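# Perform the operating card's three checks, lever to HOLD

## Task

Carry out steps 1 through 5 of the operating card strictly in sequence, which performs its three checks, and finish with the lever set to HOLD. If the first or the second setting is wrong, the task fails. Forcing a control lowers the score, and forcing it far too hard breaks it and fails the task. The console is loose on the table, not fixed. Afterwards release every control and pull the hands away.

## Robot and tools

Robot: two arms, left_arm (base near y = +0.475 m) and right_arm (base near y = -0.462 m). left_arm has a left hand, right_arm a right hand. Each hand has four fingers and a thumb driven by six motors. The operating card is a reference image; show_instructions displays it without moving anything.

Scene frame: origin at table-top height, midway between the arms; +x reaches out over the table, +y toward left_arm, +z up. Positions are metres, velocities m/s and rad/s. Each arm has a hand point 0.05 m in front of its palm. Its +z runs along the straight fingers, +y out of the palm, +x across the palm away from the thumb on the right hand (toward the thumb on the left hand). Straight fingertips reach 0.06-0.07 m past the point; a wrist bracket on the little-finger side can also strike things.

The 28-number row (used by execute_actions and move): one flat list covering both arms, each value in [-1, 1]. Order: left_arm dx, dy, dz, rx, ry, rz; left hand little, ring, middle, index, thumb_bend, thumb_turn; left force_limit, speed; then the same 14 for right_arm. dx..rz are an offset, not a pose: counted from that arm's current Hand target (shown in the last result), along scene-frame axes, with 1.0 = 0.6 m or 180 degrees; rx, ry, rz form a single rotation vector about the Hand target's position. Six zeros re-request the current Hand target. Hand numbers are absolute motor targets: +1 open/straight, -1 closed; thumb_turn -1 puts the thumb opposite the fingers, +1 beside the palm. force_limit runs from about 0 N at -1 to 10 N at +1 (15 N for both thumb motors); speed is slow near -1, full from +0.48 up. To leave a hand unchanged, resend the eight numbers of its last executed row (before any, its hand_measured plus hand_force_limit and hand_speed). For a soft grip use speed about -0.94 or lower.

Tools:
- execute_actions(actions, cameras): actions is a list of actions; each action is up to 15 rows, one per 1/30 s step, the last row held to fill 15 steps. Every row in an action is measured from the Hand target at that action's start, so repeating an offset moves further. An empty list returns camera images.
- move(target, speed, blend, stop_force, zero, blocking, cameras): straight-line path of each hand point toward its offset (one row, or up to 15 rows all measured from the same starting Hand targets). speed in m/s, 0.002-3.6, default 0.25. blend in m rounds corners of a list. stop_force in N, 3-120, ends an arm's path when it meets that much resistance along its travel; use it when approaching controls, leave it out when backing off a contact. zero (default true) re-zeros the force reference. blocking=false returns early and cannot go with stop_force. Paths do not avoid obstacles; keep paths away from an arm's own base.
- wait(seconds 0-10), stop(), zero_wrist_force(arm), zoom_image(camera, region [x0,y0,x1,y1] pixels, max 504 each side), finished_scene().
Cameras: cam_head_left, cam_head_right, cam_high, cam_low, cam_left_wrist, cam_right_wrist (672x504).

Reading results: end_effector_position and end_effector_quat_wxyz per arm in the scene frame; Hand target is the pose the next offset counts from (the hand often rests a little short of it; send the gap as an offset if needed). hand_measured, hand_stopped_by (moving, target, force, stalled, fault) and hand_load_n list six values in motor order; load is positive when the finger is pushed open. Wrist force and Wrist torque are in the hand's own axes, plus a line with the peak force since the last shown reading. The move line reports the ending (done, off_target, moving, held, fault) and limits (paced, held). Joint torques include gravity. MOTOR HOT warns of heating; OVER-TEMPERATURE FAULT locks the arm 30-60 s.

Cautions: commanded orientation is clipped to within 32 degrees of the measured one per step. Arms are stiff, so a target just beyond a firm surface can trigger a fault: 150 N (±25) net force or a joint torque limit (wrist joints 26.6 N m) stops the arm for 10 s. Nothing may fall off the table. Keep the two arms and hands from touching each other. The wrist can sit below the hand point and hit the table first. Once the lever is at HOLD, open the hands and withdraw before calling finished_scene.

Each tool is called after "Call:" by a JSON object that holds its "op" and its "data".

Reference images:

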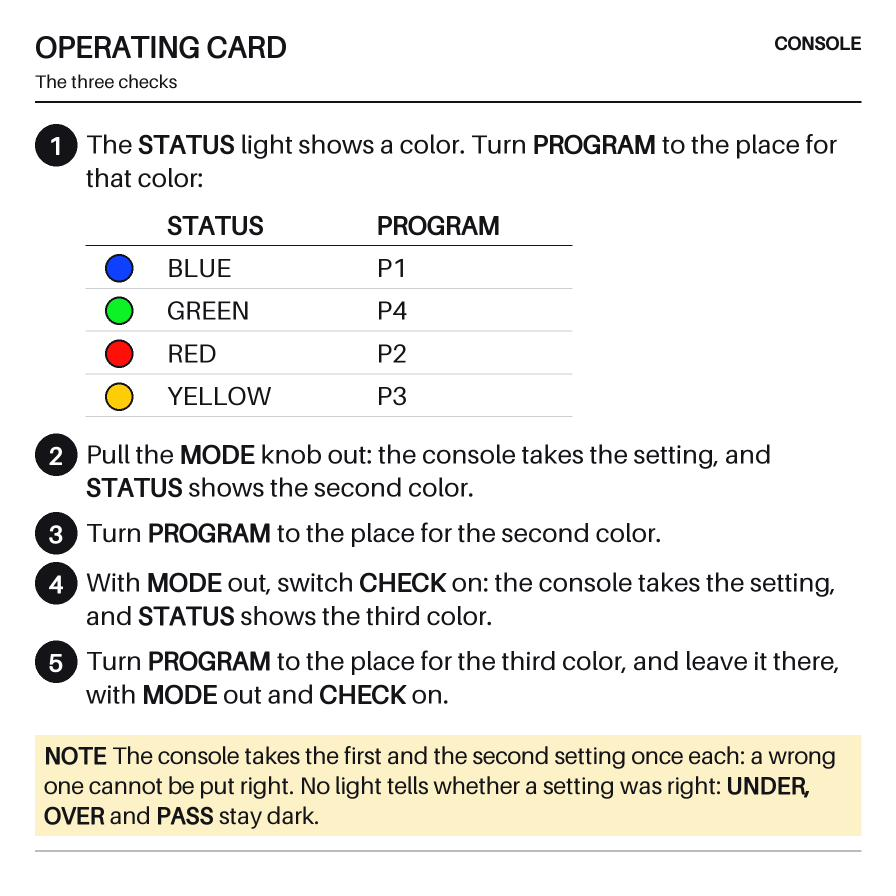

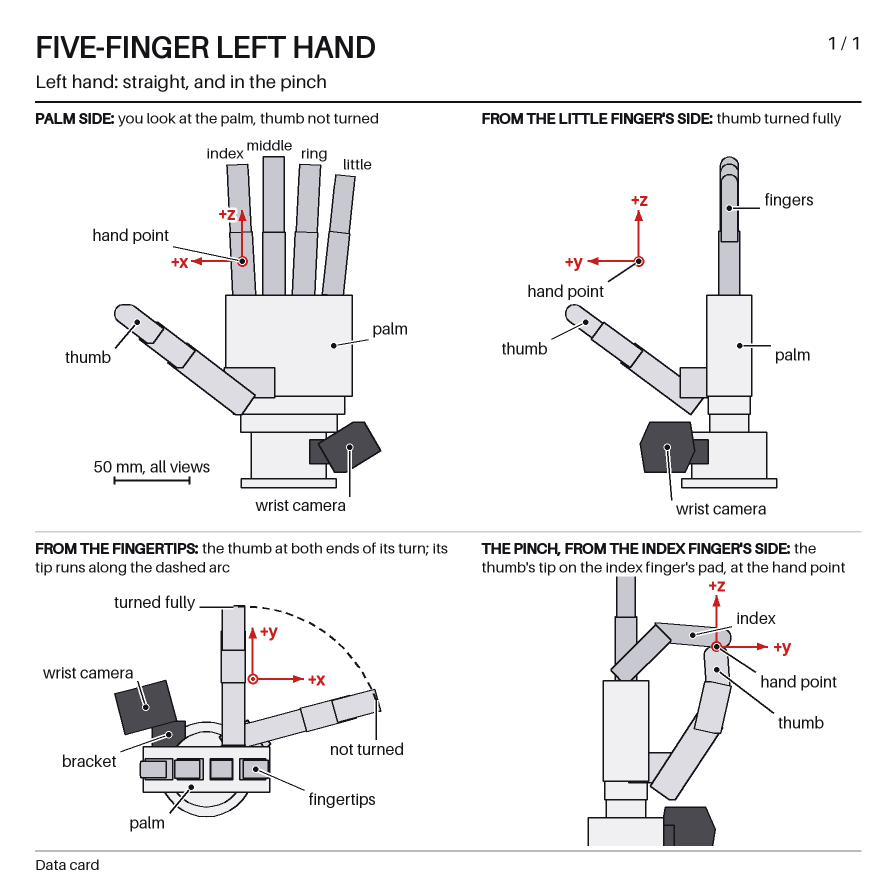

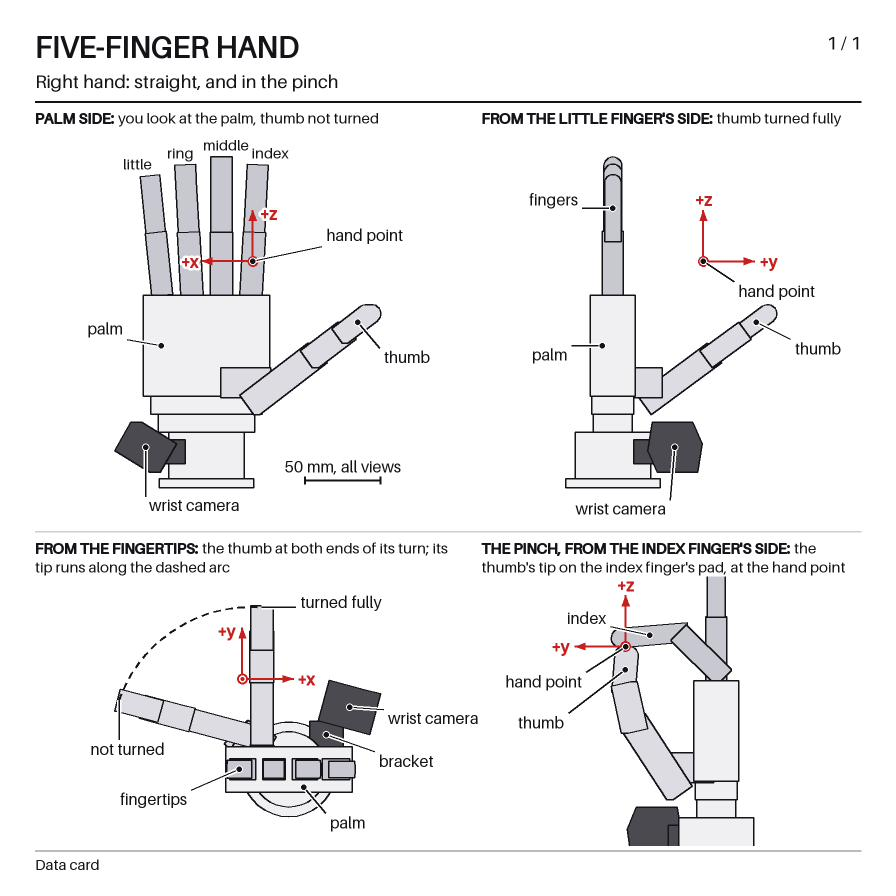

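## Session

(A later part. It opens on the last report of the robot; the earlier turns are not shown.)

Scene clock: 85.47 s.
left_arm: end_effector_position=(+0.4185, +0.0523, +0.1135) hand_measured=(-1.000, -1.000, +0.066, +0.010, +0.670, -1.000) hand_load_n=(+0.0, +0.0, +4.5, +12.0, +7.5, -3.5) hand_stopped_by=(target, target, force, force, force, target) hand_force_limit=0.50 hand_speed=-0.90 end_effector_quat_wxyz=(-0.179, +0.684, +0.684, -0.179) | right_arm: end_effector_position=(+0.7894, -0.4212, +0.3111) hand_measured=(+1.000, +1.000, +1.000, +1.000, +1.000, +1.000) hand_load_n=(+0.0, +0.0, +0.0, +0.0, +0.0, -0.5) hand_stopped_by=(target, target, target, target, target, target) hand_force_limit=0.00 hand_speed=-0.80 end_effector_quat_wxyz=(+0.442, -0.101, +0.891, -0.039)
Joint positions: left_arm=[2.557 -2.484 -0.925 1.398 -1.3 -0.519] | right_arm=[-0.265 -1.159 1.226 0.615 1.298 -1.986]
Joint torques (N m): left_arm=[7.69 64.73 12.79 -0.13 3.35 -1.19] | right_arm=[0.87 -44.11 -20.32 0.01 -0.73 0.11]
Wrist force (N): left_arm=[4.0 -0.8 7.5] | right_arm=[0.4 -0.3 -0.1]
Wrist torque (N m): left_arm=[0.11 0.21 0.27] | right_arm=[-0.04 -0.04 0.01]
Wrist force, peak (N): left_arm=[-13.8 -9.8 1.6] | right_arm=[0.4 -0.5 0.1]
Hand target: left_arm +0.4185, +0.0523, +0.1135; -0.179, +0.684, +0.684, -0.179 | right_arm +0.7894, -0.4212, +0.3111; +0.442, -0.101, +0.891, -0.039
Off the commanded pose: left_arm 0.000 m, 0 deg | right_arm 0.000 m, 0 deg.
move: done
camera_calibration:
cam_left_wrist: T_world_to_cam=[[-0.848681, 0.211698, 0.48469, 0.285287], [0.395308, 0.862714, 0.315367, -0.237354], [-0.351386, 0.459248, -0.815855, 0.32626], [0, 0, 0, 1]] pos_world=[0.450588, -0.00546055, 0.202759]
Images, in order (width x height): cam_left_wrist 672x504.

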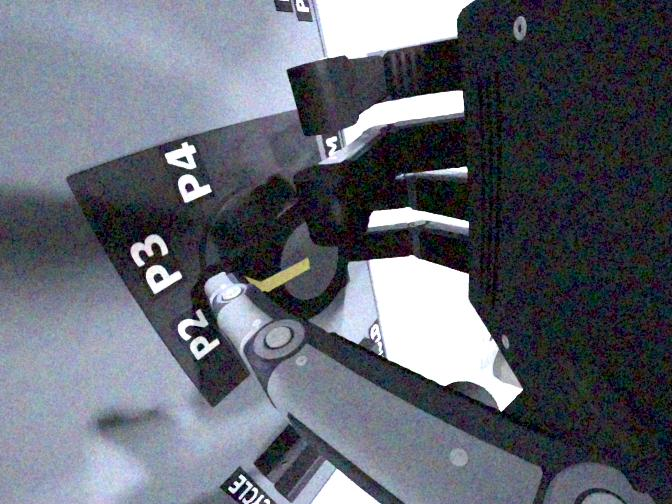

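Call:
{"op": "move", "data": {"target": [-0.0055,-0.0083,-0.0028,-0.0643,0,0.1538,-1,-1,-0.5,-0.5,-0.3,-1,0.5,-0.9, 0,0,0,0,0,0,1,1,1,1,1,1,0,-0.8], "speed": 0.2, "cameras": ["cam_left_wrist","cam_high","cam_low"]}}

Scene clock: 88.03 s.
left_arm: end_effector_position=(+0.4152, +0.0473, +0.1119) hand_measured=(-1.000, -1.000, +0.064, +0.010, +0.670, -1.000) hand_load_n=(+0.0, +0.0, +4.0, +15.0, +4.5, -3.5) hand_stopped_by=(target, target, force, force, force, target) hand_force_limit=0.50 hand_speed=-0.90 end_effector_quat_wxyz=(-0.062, +0.515, +0.806, -0.284) end_effector_velocity=(+0.000, +0.000, +0.000) end_effector_angular_velocity=(-0.002, -0.002, +0.003) | right_arm: end_effector_position=(+0.7894, -0.4212, +0.3111) hand_measured=(+1.000, +1.000, +1.000, +1.000, +1.000, +1.000) hand_load_n=(+0.0, +0.0, +0.0, +0.0, +0.0, +0.0) hand_stopped_by=(target, target, target, target, target, target) hand_force_limit=0.00 hand_speed=-0.80 end_effector_quat_wxyz=(+0.442, -0.101, +0.891, -0.039)
Joint positions: left_arm=[2.665 -2.327 -1.164 1.717 -1.014 -0.846] | right_arm=[-0.265 -1.159 1.226 0.615 1.298 -1.986]
Joint velocities: left_arm=[0.001 0.001 -0.002 0.005 0.001 -0.003] | right_arm=[within noise]
Joint torques (N m): left_arm=[14.02 58.15 10.15 -0.21 0.32 -1.81] | right_arm=[1.18 -43.91 -20.69 0 -0.71 0.09]
Wrist force (N): left_arm=[-5.3 -8.3 8.1] | right_arm=[0.2 -0.1 0.0]
Wrist torque (N m): left_arm=[-0.11 0.06 0.33] | right_arm=[-0.01 -0.03 0.01]
Wrist force, peak (N): left_arm=[-5.4 -8.4 8.2] | right_arm=[0.7 -0.2 0.2]
Hand target: left_arm +0.4152, +0.0473, +0.1119; -0.062, +0.515, +0.806, -0.284 | right_arm +0.7894, -0.4212, +0.3111; +0.442, -0.101, +0.891, -0.039
Off the commanded pose: left_arm 0.000 m, 0 deg | right_arm 0.000 m, 0 deg.
move: done
camera_calibration:
cam_left_wrist: T_world_to_cam=[[-0.872661, -0.114763, 0.47465, 0.310943], [-0.0628947, 0.990311, 0.123807, -0.0255507], [-0.484259, 0.0781885, -0.871424, 0.405423], [0, 0, 0, 1]] pos_world=[0.466071, 0.0292884, 0.208869]
Images, in order (width x height): cam_high 672x504, cam_low 672x504, cam_left_wrist 672x504.

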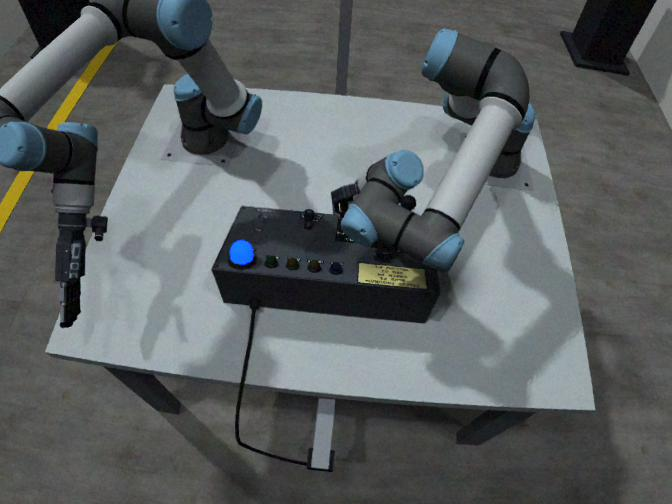

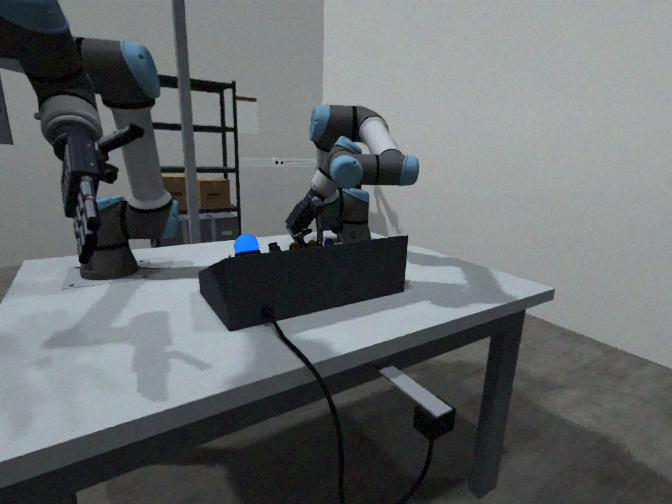

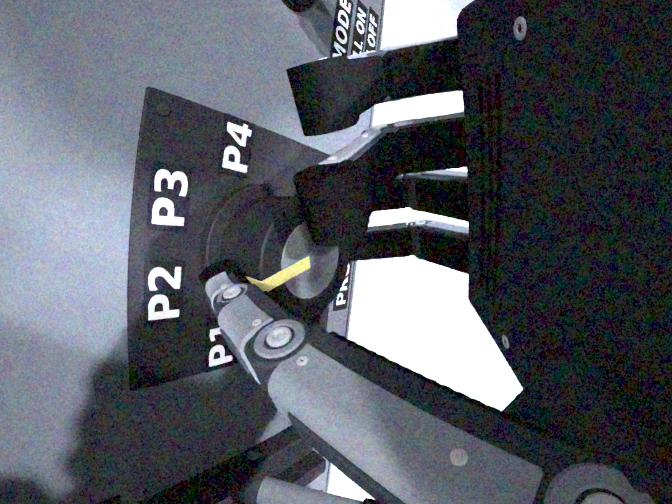

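Call:
{"op": "move", "data": {"target": [-0.0005,-0.0123,-0.0013,-0.0643,0,0.1538,-1,-1,-0.5,-0.5,-0.3,-1,0.5,-0.9, 0,0,0,0,0,0,1,1,1,1,1,1,0,-0.8], "speed": 0.2, "cameras": ["cam_left_wrist"]}}

Scene clock: 91.37 s.
left_arm: end_effector_position=(+0.4148, +0.0399, +0.1111) hand_measured=(-1.000, -1.000, +0.064, +0.010, +0.670, -1.000) hand_load_n=(+0.0, +0.0, -1.5, +12.0, +7.0, +5.0) hand_stopped_by=(target, target, force, force, force, target) hand_force_limit=0.50 hand_speed=-0.90 end_effector_quat_wxyz=(+0.059, +0.311, +0.874, -0.369) | right_arm: end_effector_position=(+0.7894, -0.4212, +0.3111) hand_measured=(+1.000, +1.000, +1.000, +1.000, +1.000, +1.000) hand_load_n=(+0.0, +0.0, +0.0, +0.0, +0.0, +0.0) hand_stopped_by=(target, target, target, target, target, target) hand_force_limit=0.00 hand_speed=-0.80 end_effector_quat_wxyz=(+0.442, -0.101, +0.891, -0.039)
Joint positions: left_arm=[2.738 -2.136 -1.435 2.202 -0.826 -1.363] | right_arm=[-0.265 -1.159 1.226 0.615 1.298 -1.986]
Joint torques (N m): left_arm=[10.29 46.85 9.13 1.51 -1.69 -1.18] | right_arm=[1.12 -44.5 -20.47 0.05 -0.73 0.07]
Wrist force (N): left_arm=[0.9 -9.9 -3.1] | right_arm=[0.5 0.1 -0.1]
Wrist torque (N m): left_arm=[-0.46 -0.13 0.15] | right_arm=[0.02 -0.06 0.02]
Wrist force, peak (N): left_arm=[9.5 -5.9 7.7] | right_arm=[0.6 0.1 0.0]
Hand target: left_arm +0.4149, +0.0400, +0.1111; +0.059, +0.311, +0.874, -0.369 | right_arm +0.7894, -0.4212, +0.3111; +0.442, -0.101, +0.891, -0.039
Off the commanded pose: left_arm 0.000 m, 0 deg | right_arm 0.000 m, 0 deg.
move: done
camera_calibration:
cam_left_wrist: T_world_to_cam=[[-0.742718, -0.410423, 0.529078, 0.262002], [-0.51862, 0.852391, -0.0668091, 0.197611], [-0.423561, -0.32401, -0.845939, 0.39318], [0, 0, 0, 1]] pos_world=[0.463614, 0.0664837, 0.207189]
Images, in order (width x height): cam_left_wrist 672x504.

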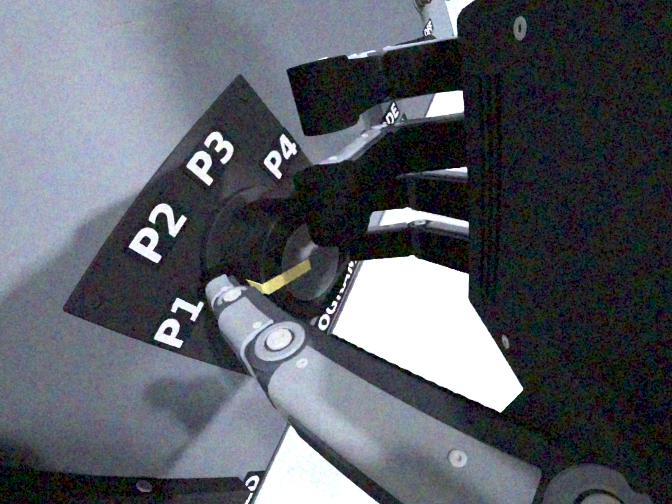

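Call:
{"op": "move", "data": {"target": [0,0,0,0,0,0,-1,-1,0.5,0.5,1,-1,-0.4,-0.2, 0,0,0,0,0,0,1,1,1,1,1,1,0,-0.8]}}

Call:
{"op": "move", "data": {"target": [-0.0386,0,0.0923,0,0,0,-1,-1,0.5,0.5,1,-1,-0.4,-0.2, 0,0,0,0,0,0,1,1,1,1,1,1,0,-0.8], "speed": 0.25, "cameras": ["cam_left_wrist","cam_head_left","cam_head_right","cam_high"]}}

Call:
{"op": "zoom_image", "data": {"camera": "cam_left_wrist", "region": [60, 60, 340, 360]}}

Scene clock: 92.40 s.
left_arm: end_effector_position=(+0.4149, +0.0400, +0.1111) hand_measured=(-1.000, -1.000, +0.500, +0.500, +1.000, -1.000) hand_load_n=(+0.5, +0.0, +0.0, +0.0, -0.5, +0.0) hand_stopped_by=(target, target, target, target, target, target) hand_force_limit=-0.40 hand_speed=-0.20 end_effector_quat_wxyz=(+0.059, +0.311, +0.874, -0.369) | right_arm: end_effector_position=(+0.7894, -0.4212, +0.3111) hand_measured=(+1.000, +1.000, +1.000, +1.000, +1.000, +1.000) hand_load_n=(+0.0, +0.0, +0.0, +0.0, +0.0, +0.0) hand_stopped_by=(target, target, target, target, target, target) hand_force_limit=0.00 hand_speed=-0.80 end_effector_quat_wxyz=(+0.442, -0.101, +0.891, -0.039)
Joint positions: left_arm=[2.738 -2.136 -1.435 2.202 -0.826 -1.364] | right_arm=[-0.265 -1.159 1.226 0.615 1.298 -1.986]
Joint torques (N m): left_arm=[1.12 48.22 8.89 -3.51 3.38 -1.34] | right_arm=[1.09 -44.59 -20.29 -0.02 -0.72 0.2]
Wrist force (N): left_arm=[-0.7 -0.6 0.0] | right_arm=[0.3 -0.2 -0.1]
Wrist torque (N m): left_arm=[-0.10 0.01 0.09] | right_arm=[-0.02 -0.05 0.01]
Wrist force, peak (N): left_arm=[0.8 -10.2 -3.2] | right_arm=[0.4 -0.2 -0.2]
Hand target: left_arm +0.4149, +0.0400, +0.1111; +0.059, +0.311, +0.874, -0.369 | right_arm +0.7894, -0.4212, +0.3111; +0.442, -0.101, +0.891, -0.039
Off the commanded pose: left_arm 0.000 m, 0 deg | right_arm 0.000 m, 0 deg.
move: done

Scene clock: 93.43 s.
left_arm: end_effector_position=(+0.3918, +0.0399, +0.1663) hand_measured=(-1.000, -1.000, +0.500, +0.500, +1.000, -1.000) hand_load_n=(+0.0, +0.0, +0.0, +0.0, +0.0, +0.0) hand_stopped_by=(target, target, target, target, target, target) hand_force_limit=-0.40 hand_speed=-0.20 end_effector_quat_wxyz=(+0.059, +0.311, +0.874, -0.369) | right_arm: end_effector_position=(+0.7894, -0.4212, +0.3111) hand_measured=(+1.000, +1.000, +1.000, +1.000, +1.000, +1.000) hand_load_n=(+0.0, +0.0, +0.0, +0.0, -0.5, +0.0) hand_stopped_by=(target, target, target, target, target, target) hand_force_limit=0.00 hand_speed=-0.80 end_effector_quat_wxyz=(+0.442, -0.101, +0.891, -0.039)
Joint positions: left_arm=[2.719 -2.044 -1.424 2.117 -0.83 -1.389] | right_arm=[-0.265 -1.159 1.226 0.615 1.298 -1.986]
Joint torques (N m): left_arm=[-6.72 48.03 22.9 -4.08 -1.73 -1.51] | right_arm=[1.09 -44.59 -20.47 -0.02 -0.77 0.1]
Wrist force (N): left_arm=[-0.8 -0.8 0.0] | right_arm=[0.3 0.0 0.0]
Wrist torque (N m): left_arm=[-0.12 0.01 0.09] | right_arm=[0.00 -0.03 0.01]
Wrist force, peak (N): left_arm=[-0.9 -1.3 -0.3] | right_arm=[0.4 -0.3 -0.2]
Hand target: left_arm +0.3917, +0.0400, +0.1665; +0.059, +0.311, +0.874, -0.369 | right_arm +0.7894, -0.4212, +0.3111; +0.442, -0.101, +0.891, -0.039
Off the commanded pose: left_arm 0.000 m, 0 deg | right_arm 0.000 m, 0 deg.
move: done
camera_calibration:
cam_left_wrist: T_world_to_cam=[[-0.74265, -0.4107, 0.528959, 0.215701], [-0.518892, 0.852224, -0.0668244, 0.189369], [-0.423346, -0.3241, -0.846013, 0.430055], [0, 0, 0, 1]] pos_world=[0.440515, 0.0665839, 0.262389]
Images, in order (width x height): cam_head_left 672x504, cam_head_right 672x504, cam_high 672x504, cam_left_wrist 672x504.

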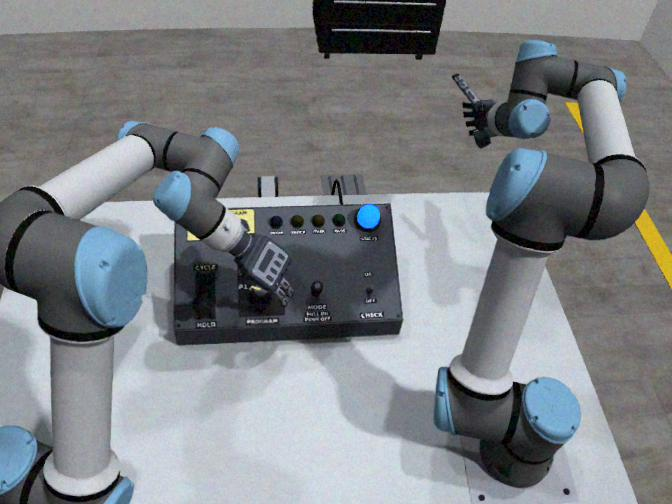

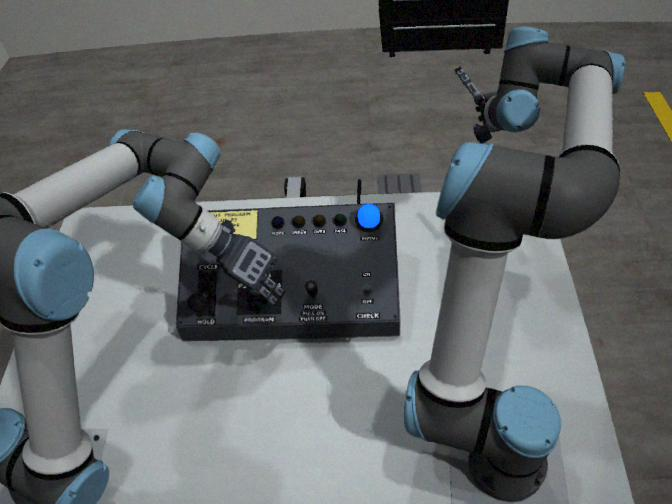

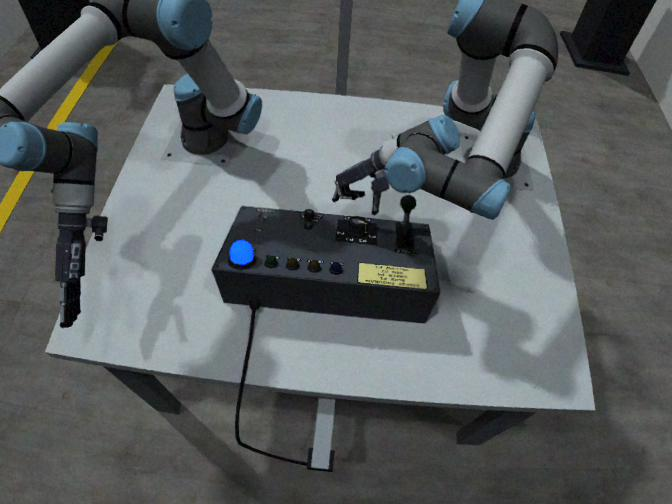

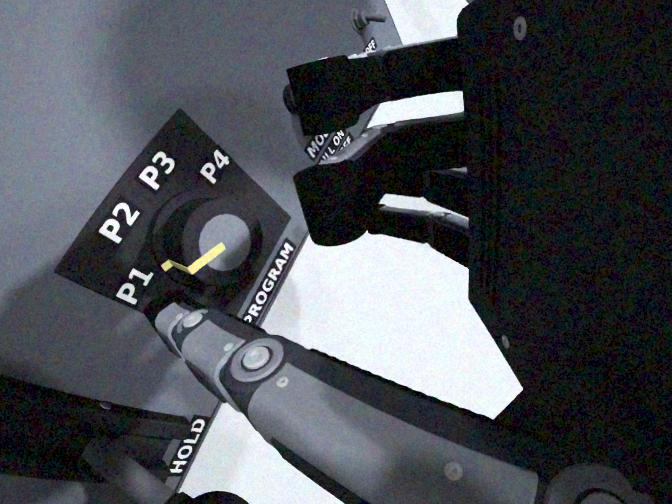

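Scaled by 1.680 from the camera's 672x504 image, which has a finer 960x720 frame.

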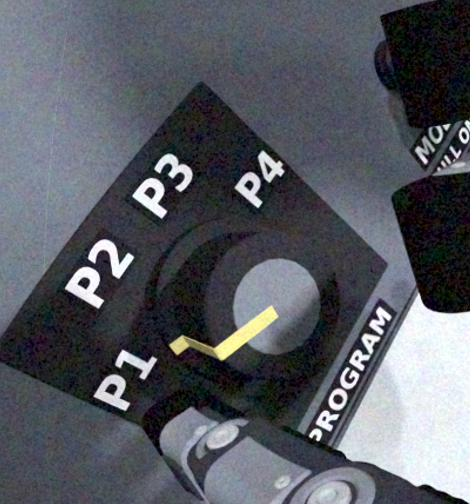

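Call:
{"op": "move", "data": {"target": [[0,0.1,0.133,0,0,0,-1,-1,0.5,0.5,1,-1,-0.4,-0.2, -0.24,0.1,0.11,0.1462,0.23,-0.3743,1,1,1,1,1,1,0,-0.8],[0,0.1,0.133,0,0,0,-1,-1,0.5,0.5,1,-1,-0.4,-0.2, -0.4823,0.202,0.1148,0.2923,0.4601,-0.7486,-1,-1,0.5,0.5,1,-1,-0.4,0.3]], "speed": 0.5, "cameras": ["all"]}}

Scene clock: 106.37 s.
left_arm: end_effector_position=(+0.3917, +0.1000, +0.2463) hand_measured=(-1.000, -1.000, +0.500, +0.500, +1.000, -1.000) hand_load_n=(+0.0, +0.0, +0.0, -0.5, +0.0, +0.0) hand_stopped_by=(target, target, target, target, target, target) hand_force_limit=-0.40 hand_speed=-0.20 end_effector_quat_wxyz=(+0.059, +0.311, +0.874, -0.369) | right_arm: end_effector_position=(+0.5001, -0.3000, +0.3800) hand_measured=(-1.000, -1.000, +0.500, +0.500, +1.000, -1.000) hand_load_n=(+0.0, +0.5, +0.0, +0.0, +0.0, +0.0) hand_stopped_by=(target, target, target, target, target, target) hand_force_limit=-0.40 hand_speed=0.30 end_effector_quat_wxyz=(-0.388, +0.823, +0.415, -0.030)
Joint positions: left_arm=[2.844 -1.919 -1.424 1.876 -0.81 -1.22] | right_arm=[-0.108 -1.127 1.123 2.162 0.995 0.295]
Joint torques (N m): left_arm=[7.52 43.64 23.01 -4.27 3.45 1.47] | right_arm=[-7.19 -51.63 -8.26 1.16 -3.11 1.53]
Wrist force (N): left_arm=[-0.9 -0.5 0.0] | right_arm=[-1.6 0.5 1.2]
Wrist torque (N m): left_arm=[-0.08 0.01 -0.11] | right_arm=[-0.04 0.09 -0.10]
Wrist force, peak (N): left_arm=[-1.0 -1.1 0.0] | right_arm=[-1.8 0.5 1.7]
Hand target: left_arm +0.3917, +0.1000, +0.2463; +0.059, +0.311, +0.874, -0.369 | right_arm +0.5001, -0.3000, +0.3800; -0.388, +0.823, +0.415, -0.030
Off the commanded pose: left_arm 0.000 m, 0 deg | right_arm 0.000 m, 0 deg.
move: done
camera_calibration:
cam_left_wrist: T_world_to_cam=[[-0.74265, -0.4107, 0.528959, 0.197952], [-0.518892, 0.852224, -0.0668244, 0.14353], [-0.423346, -0.3241, -0.846013, 0.517139], [0, 0, 0, 1]] pos_world=[0.440415, 0.126584, 0.342389]
cam_right_wrist: T_world_to_cam=[[0.805525, -0.144305, -0.574722, -0.224009], [-0.19252, -0.981011, -0.0235165, -0.193413], [-0.560416, 0.129589, -0.81801, 0.745111], [0, 0, 0, 1]] pos_world=[0.560781, -0.318624, 0.476217]

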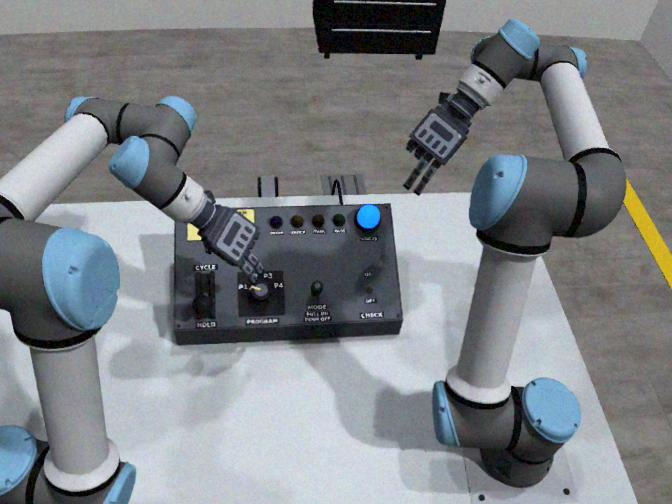

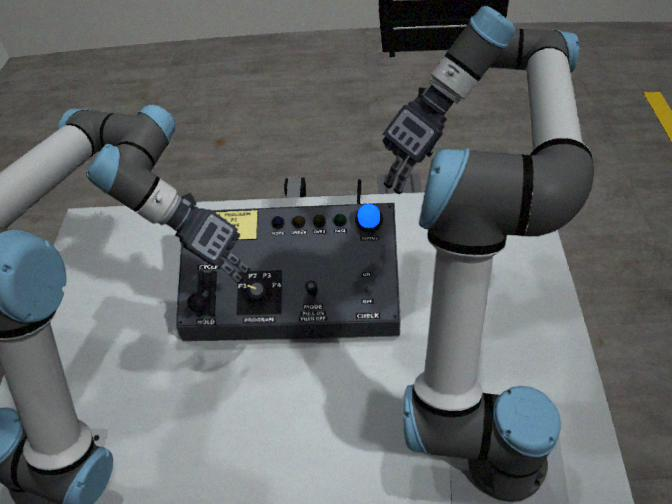

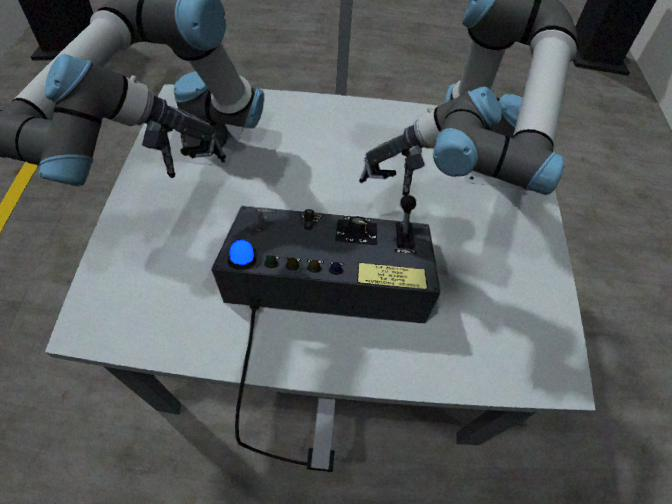

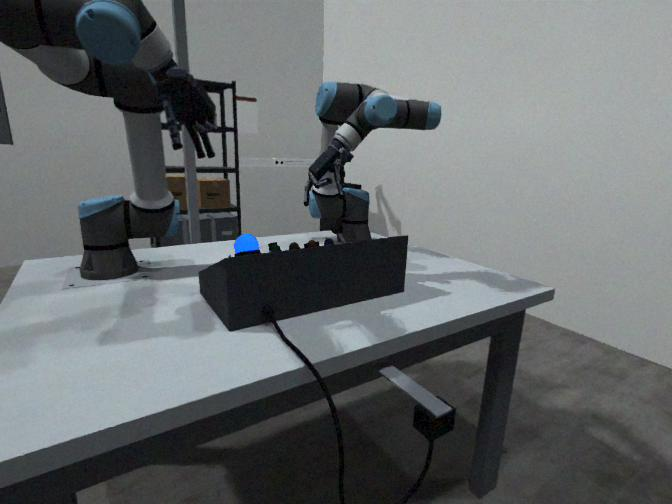

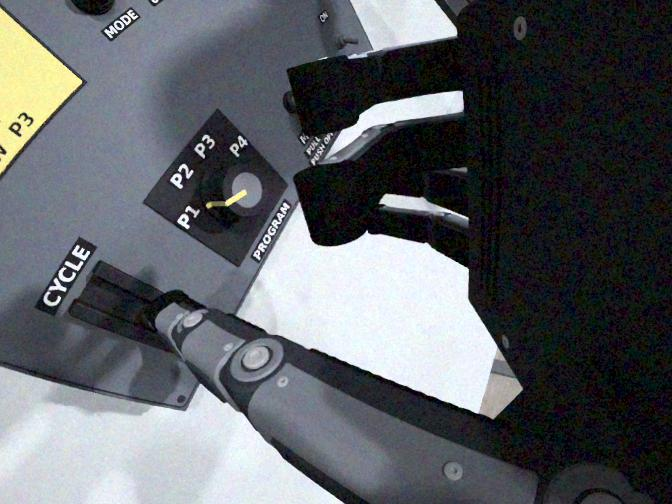

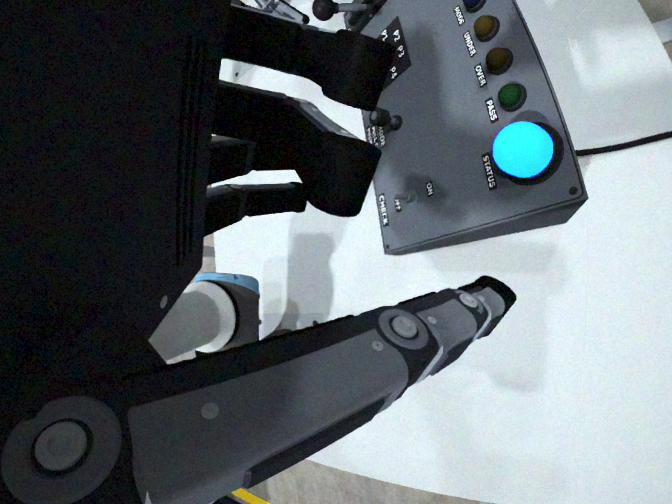

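Call:
{"op": "move", "data": {"target": [[0,0.13,0.08,0,0,0,-1,-1,0.5,0.5,1,-1,-0.4,-0.2, -0.1728,0.3597,-0.2167,0,0,0,-1,-1,0.5,0.5,1,-1,-0.4,0.3],[0,0.13,0.08,0,0,0,-1,-1,0.5,0.5,1,-1,-0.4,-0.2, -0.1728,0.3597,-0.3222,0,0,0,-1,-1,0.5,0.5,1,-1,-0.4,0.3]], "speed": 0.4, "blend": [0.02,0], "cameras": ["cam_right_wrist","cam_high","cam_head_left","cam_head_right"]}}

Call:
{"op": "zoom_image", "data": {"camera": "cam_right_wrist", "region": [300, 0, 640, 340]}}

Scene clock: 109.70 s.
left_arm: end_effector_position=(+0.3917, +0.1780, +0.2943) hand_measured=(-1.000, -1.000, +0.500, +0.500, +1.000, -1.000) hand_load_n=(+0.5, +0.0, +0.0, +0.0, +0.0, +0.0) hand_stopped_by=(target, target, target, target, target, target) hand_force_limit=-0.40 hand_speed=-0.20 end_effector_quat_wxyz=(+0.059, +0.311, +0.874, -0.369) | right_arm: end_effector_position=(+0.3964, -0.0843, +0.1868) hand_measured=(-1.000, -1.000, +0.500, +0.500, +1.000, -1.000) hand_load_n=(+0.0, +0.0, +0.0, +0.0, +0.0, +0.5) hand_stopped_by=(target, target, target, target, target, target) hand_force_limit=-0.40 hand_speed=0.30 end_effector_quat_wxyz=(-0.388, +0.823, +0.415, -0.030)
Joint positions: left_arm=[3.031 -1.813 -1.486 1.652 -0.807 -0.961] | right_arm=[0.361 -1.08 1.476 1.412 0.801 0.847]
Joint torques (N m): left_arm=[7.5 39.88 10.11 -4.54 -1.32 1.46] | right_arm=[8.53 -28.87 -6.2 0.8 1.27 1.5]
Wrist force (N): left_arm=[-1.0 -0.5 0.1] | right_arm=[-1.2 0.9 1.4]
Wrist torque (N m): left_arm=[-0.06 0.04 -0.11] | right_arm=[0.00 0.03 -0.05]
Wrist force, peak (N): left_arm=[-1.1 -0.9 0.5] | right_arm=[-1.0 1.2 2.3]
Hand target: left_arm +0.3917, +0.1780, +0.2943; +0.059, +0.311, +0.874, -0.369 | right_arm +0.3964, -0.0842, +0.1867; -0.388, +0.823, +0.415, -0.030
Off the commanded pose: left_arm 0.000 m, 0 deg | right_arm 0.000 m, 0 deg.
move: done
camera_calibration:
cam_right_wrist: T_world_to_cam=[[0.805507, -0.144158, -0.574785, -0.220426], [-0.192398, -0.981034, -0.0235802, -0.0063379], [-0.560484, 0.129581, -0.817965, 0.501078], [0, 0, 0, 1]] pos_world=[0.457181, -0.102924, 0.283017]
Images, in order (width x height): cam_head_left 672x504, cam_head_right 672x504, cam_high 672x504, cam_right_wrist 672x504.

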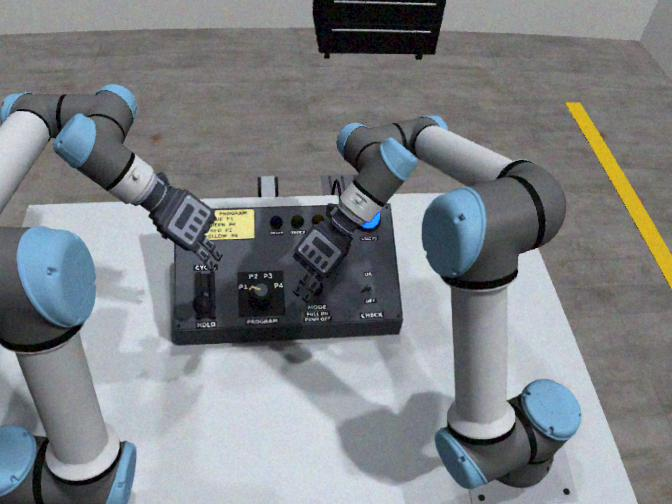

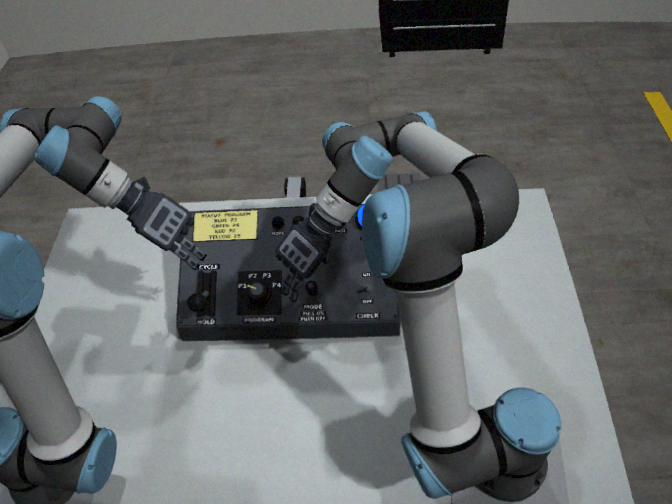

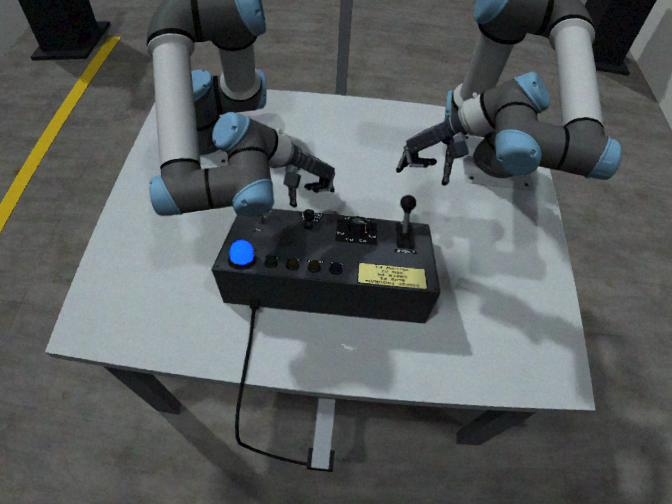

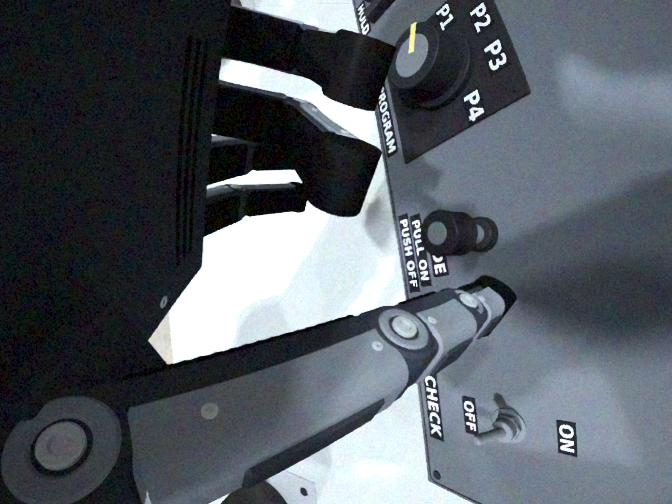

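Scaled by 1.482 from the camera's 672x504 image, which has a finer 960x720 frame.

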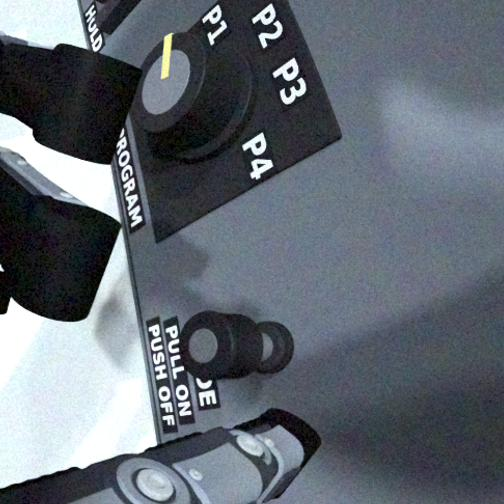

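Call:
{"op": "move", "data": {"target": [0,0,0,0,0,0,-1,-1,0.5,0.5,1,-1,-0.4,-0.2, 0.0102,-0.0097,-0.05,0,0,0,-1,-1,0.5,0.5,1,-1,-0.4,0.3], "speed": 0.15, "stop_force": 6, "cameras": ["cam_right_wrist"]}}

Call:
{"op": "zoom_image", "data": {"camera": "cam_right_wrist", "region": [300, 100, 600, 400]}}

Scene clock: 114.03 s.
left_arm: end_effector_position=(+0.3917, +0.1780, +0.2943) hand_measured=(-1.000, -1.000, +0.500, +0.500, +1.000, -1.000) hand_load_n=(+0.0, +0.0, +0.0, -0.5, +0.0, +0.0) hand_stopped_by=(target, target, target, target, target, target) hand_force_limit=-0.40 hand_speed=-0.20 end_effector_quat_wxyz=(+0.059, +0.311, +0.874, -0.369) | right_arm: end_effector_position=(+0.4025, -0.0900, +0.1567) hand_measured=(-1.000, -1.000, +0.500, +0.500, +1.000, -1.000) hand_load_n=(+0.0, +0.0, +0.0, +0.0, +0.5, +0.0) hand_stopped_by=(target, target, target, target, target, target) hand_force_limit=-0.40 hand_speed=0.30 end_effector_quat_wxyz=(-0.388, +0.823, +0.415, -0.030)
Joint positions: left_arm=[3.031 -1.813 -1.486 1.652 -0.807 -0.961] | right_arm=[0.345 -1.046 1.509 1.358 0.804 0.826]
Joint torques (N m): left_arm=[7.7 39.48 10.38 -4.46 3.02 1.5] | right_arm=[-6.34 -29.74 -5.75 0.89 1.23 -1.21]
Wrist force (N): left_arm=[-0.9 -0.6 0.1] | right_arm=[-1.1 0.8 1.0]
Wrist torque (N m): left_arm=[-0.09 0.03 -0.11] | right_arm=[0.03 0.03 0.07]
Wrist force, peak (N): left_arm=[-1.3 -0.7 0.1] | right_arm=[-1.5 1.1 1.4]
Hand target: left_arm +0.3917, +0.1780, +0.2943; +0.059, +0.311, +0.874, -0.369 | right_arm +0.4025, -0.0900, +0.1567; -0.388, +0.823, +0.415, -0.030
Off the commanded pose: left_arm 0.000 m, 0 deg | right_arm 0.000 m, 0 deg.
move: done
camera_calibration:
cam_right_wrist: T_world_to_cam=[[0.805525, -0.144305, -0.574722, -0.243502], [-0.19252, -0.981011, -0.0235165, -0.0114226], [-0.560416, 0.129589, -0.81801, 0.480595], [0, 0, 0, 1]] pos_world=[0.463281, -0.108624, 0.252917]
Images, in order (width x height): cam_right_wrist 672x504.

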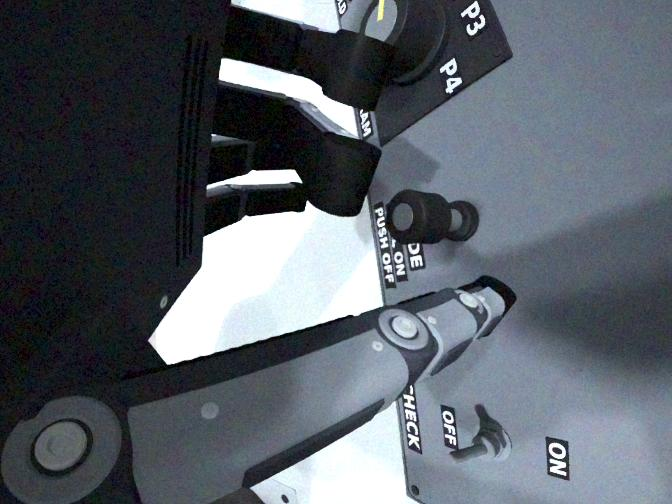

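Scaled by 1.680 from the camera's 672x504 image, which has a finer 960x720 frame.

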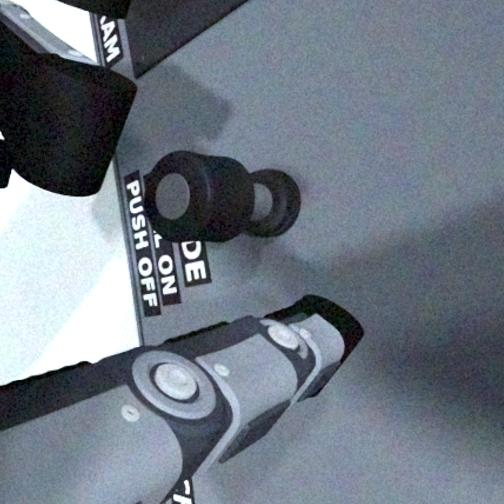

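Call:
{"op": "move", "data": {"target": [0,0,0,0,0,0,-1,-1,0.5,0.5,1,-1,-0.4,-0.2, 0.016,-0.0003,-0.0213,0,0,0,-1,-1,0.5,0.5,1,-1,-0.4,0.3], "speed": 0.1, "stop_force": 6, "cameras": ["cam_right_wrist","cam_high","cam_head_left"]}}

Call:
{"op": "zoom_image", "data": {"camera": "cam_right_wrist", "region": [300, 100, 600, 400]}}

Call:
{"op": "zoom_image", "data": {"camera": "cam_high", "region": [250, 150, 370, 250]}}

Scene clock: 117.33 s.
left_arm: end_effector_position=(+0.3917, +0.1780, +0.2943) hand_measured=(-1.000, -1.000, +0.500, +0.500, +1.000, -1.000) hand_load_n=(+0.0, +0.0, +0.0, +0.0, +0.0, +0.5) hand_stopped_by=(target, target, target, target, target, target) hand_force_limit=-0.40 hand_speed=-0.20 end_effector_quat_wxyz=(+0.059, +0.311, +0.874, -0.369) | right_arm: end_effector_position=(+0.4121, -0.0902, +0.1439) hand_measured=(-1.000, -1.000, +0.500, +0.500, +1.000, -1.000) hand_load_n=(+0.0, +0.5, +0.0, +0.0, +0.0, +0.0) hand_stopped_by=(target, target, target, target, target, target) hand_force_limit=-0.40 hand_speed=0.30 end_effector_quat_wxyz=(-0.388, +0.823, +0.415, -0.030)
Joint positions: left_arm=[3.031 -1.813 -1.486 1.652 -0.807 -0.961] | right_arm=[0.339 -1.014 1.496 1.345 0.806 0.818]
Joint torques (N m): left_arm=[7.35 39.54 10.12 -4.43 3.03 1.45] | right_arm=[-6.94 -30.92 -23.93 0.74 1.27 -1.14]
Wrist force (N): left_arm=[-0.8 -0.4 0.4] | right_arm=[-1.2 0.6 1.3]
Wrist torque (N m): left_arm=[-0.07 0.03 -0.10] | right_arm=[-0.01 0.05 0.05]
Wrist force, peak (N): left_arm=[-1.3 -0.7 0.2] | right_arm=[-1.3 0.9 1.3]
Hand target: left_arm +0.3917, +0.1780, +0.2943; +0.059, +0.311, +0.874, -0.369 | right_arm +0.4121, -0.0902, +0.1439; -0.388, +0.823, +0.415, -0.030
Off the commanded pose: left_arm 0.000 m, 0 deg | right_arm 0.000 m, 0 deg.
move: done
camera_calibration:
cam_right_wrist: T_world_to_cam=[[0.805525, -0.144305, -0.574722, -0.258621], [-0.19252, -0.981011, -0.0235165, -0.0100716], [-0.560416, 0.129589, -0.81801, 0.475531], [0, 0, 0, 1]] pos_world=[0.472881, -0.108824, 0.240117]
Images, in order (width x height): cam_head_left 672x504, cam_high 672x504, cam_right_wrist 672x504.

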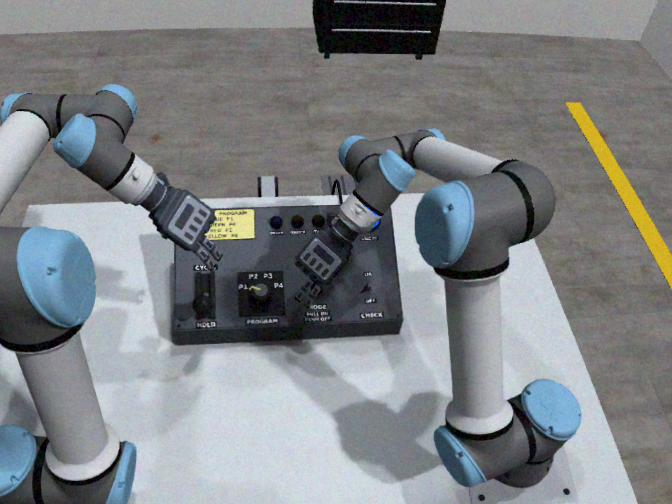

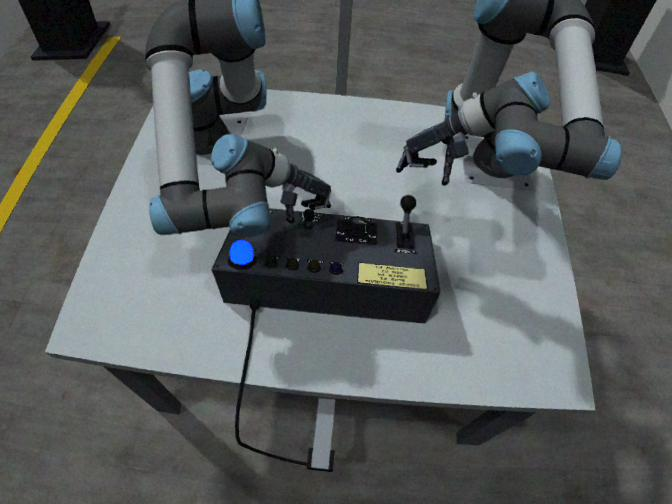

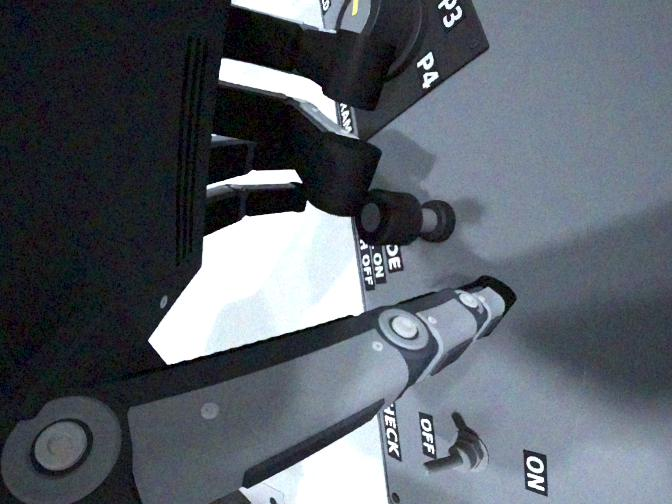

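Scaled by 1.680 from the camera's 672x504 image, which has a finer 960x720 frame.

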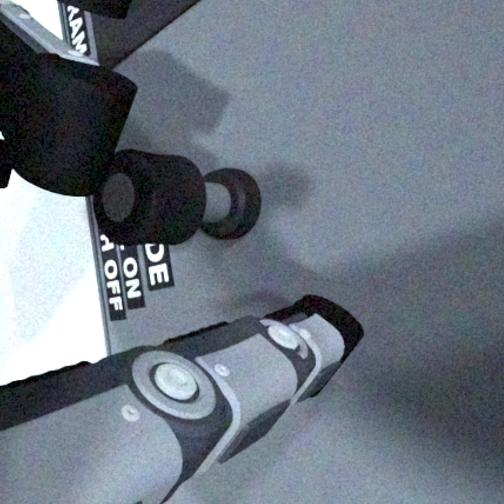

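Scaled by 4.200 from the camera's 672x504 image, which has a finer 960x720 frame.

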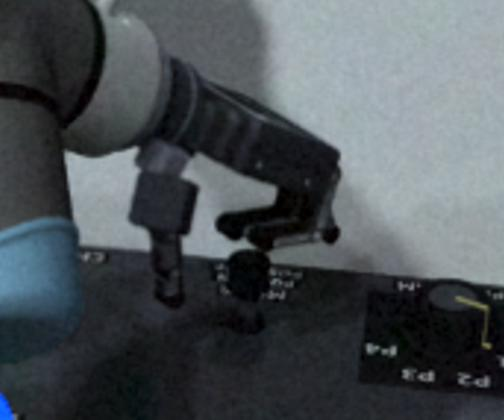

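Call:
{"op": "move", "data": {"target": [0,0,0,0,0,0,-1,-1,0.5,0.5,1,-1,-0.4,-0.2,0.0072,0.0017,-0.018,0,0,0,-1,-1,0.5,0.5,1,-1,-0.4,0.3], "speed": 0.03, "stop_force": 6, "cameras": ["cam_right_wrist","cam_head_left"]}}

Scene clock: 121.77 s.
left_arm: end_effector_position=(+0.3917, +0.1780, +0.2943) hand_measured=(-1.000, -1.000, +0.500, +0.500, +1.000, -1.000) hand_load_n=(+0.0, +0.0, +0.0, +0.0, +0.0, +0.0) hand_stopped_by=(target, target, target, target, target, target) hand_force_limit=-0.40 hand_speed=-0.20 end_effector_quat_wxyz=(+0.059, +0.311, +0.874, -0.369) | right_arm: end_effector_position=(+0.4164, -0.0892, +0.1331) hand_measured=(-1.000, -1.000, +0.500, +0.500, +1.000, -1.000) hand_load_n=(+0.0, +0.0, +0.0, +0.0, +0.0, +0.5) hand_stopped_by=(target, target, target, target, target, target) hand_force_limit=-0.40 hand_speed=0.30 end_effector_quat_wxyz=(-0.388, +0.823, +0.415, -0.030)
Joint positions: left_arm=[3.031 -1.813 -1.486 1.652 -0.807 -0.961] | right_arm=[0.339 -0.993 1.493 1.328 0.806 0.817]
Joint torques (N m): left_arm=[7.56 39.57 10.44 -4.45 3.07 1.42] | right_arm=[-6.69 -31.57 -24.47 0.88 1.37 -1.2]
Wrist force (N): left_arm=[-0.8 -0.5 0.2] | right_arm=[-1.0 0.6 1.5]
Wrist torque (N m): left_arm=[-0.08 0.02 -0.10] | right_arm=[-0.03 0.02 0.07]
Wrist force, peak (N): left_arm=[-1.3 -0.7 0.2] | right_arm=[-1.3 0.7 1.5]
Hand target: left_arm +0.3917, +0.1780, +0.2943; +0.059, +0.311, +0.874, -0.369 | right_arm +0.4164, -0.0892, +0.1331; -0.388, +0.823, +0.415, -0.030
Off the commanded pose: left_arm 0.000 m, 0 deg | right_arm 0.000 m, 0 deg.
move: done
camera_calibration:
cam_right_wrist: T_world_to_cam=[[0.805525, -0.144305, -0.574722, -0.268147], [-0.19252, -0.981011, -0.0235165, -0.0085167], [-0.560416, 0.129589, -0.81801, 0.468976], [0, 0, 0, 1]] pos_world=[0.477181, -0.107824, 0.229317]
Images, in order (width x height): cam_head_left 672x504, cam_right_wrist 672x504.

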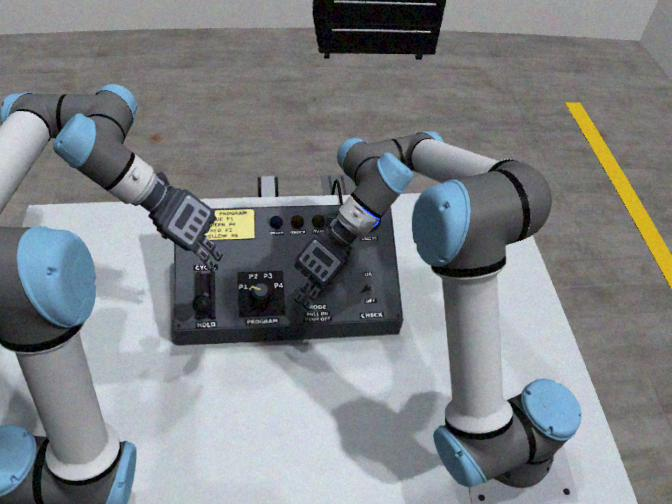

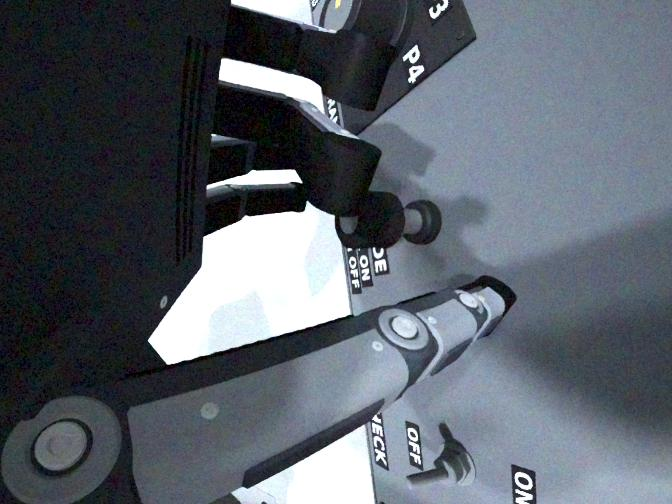

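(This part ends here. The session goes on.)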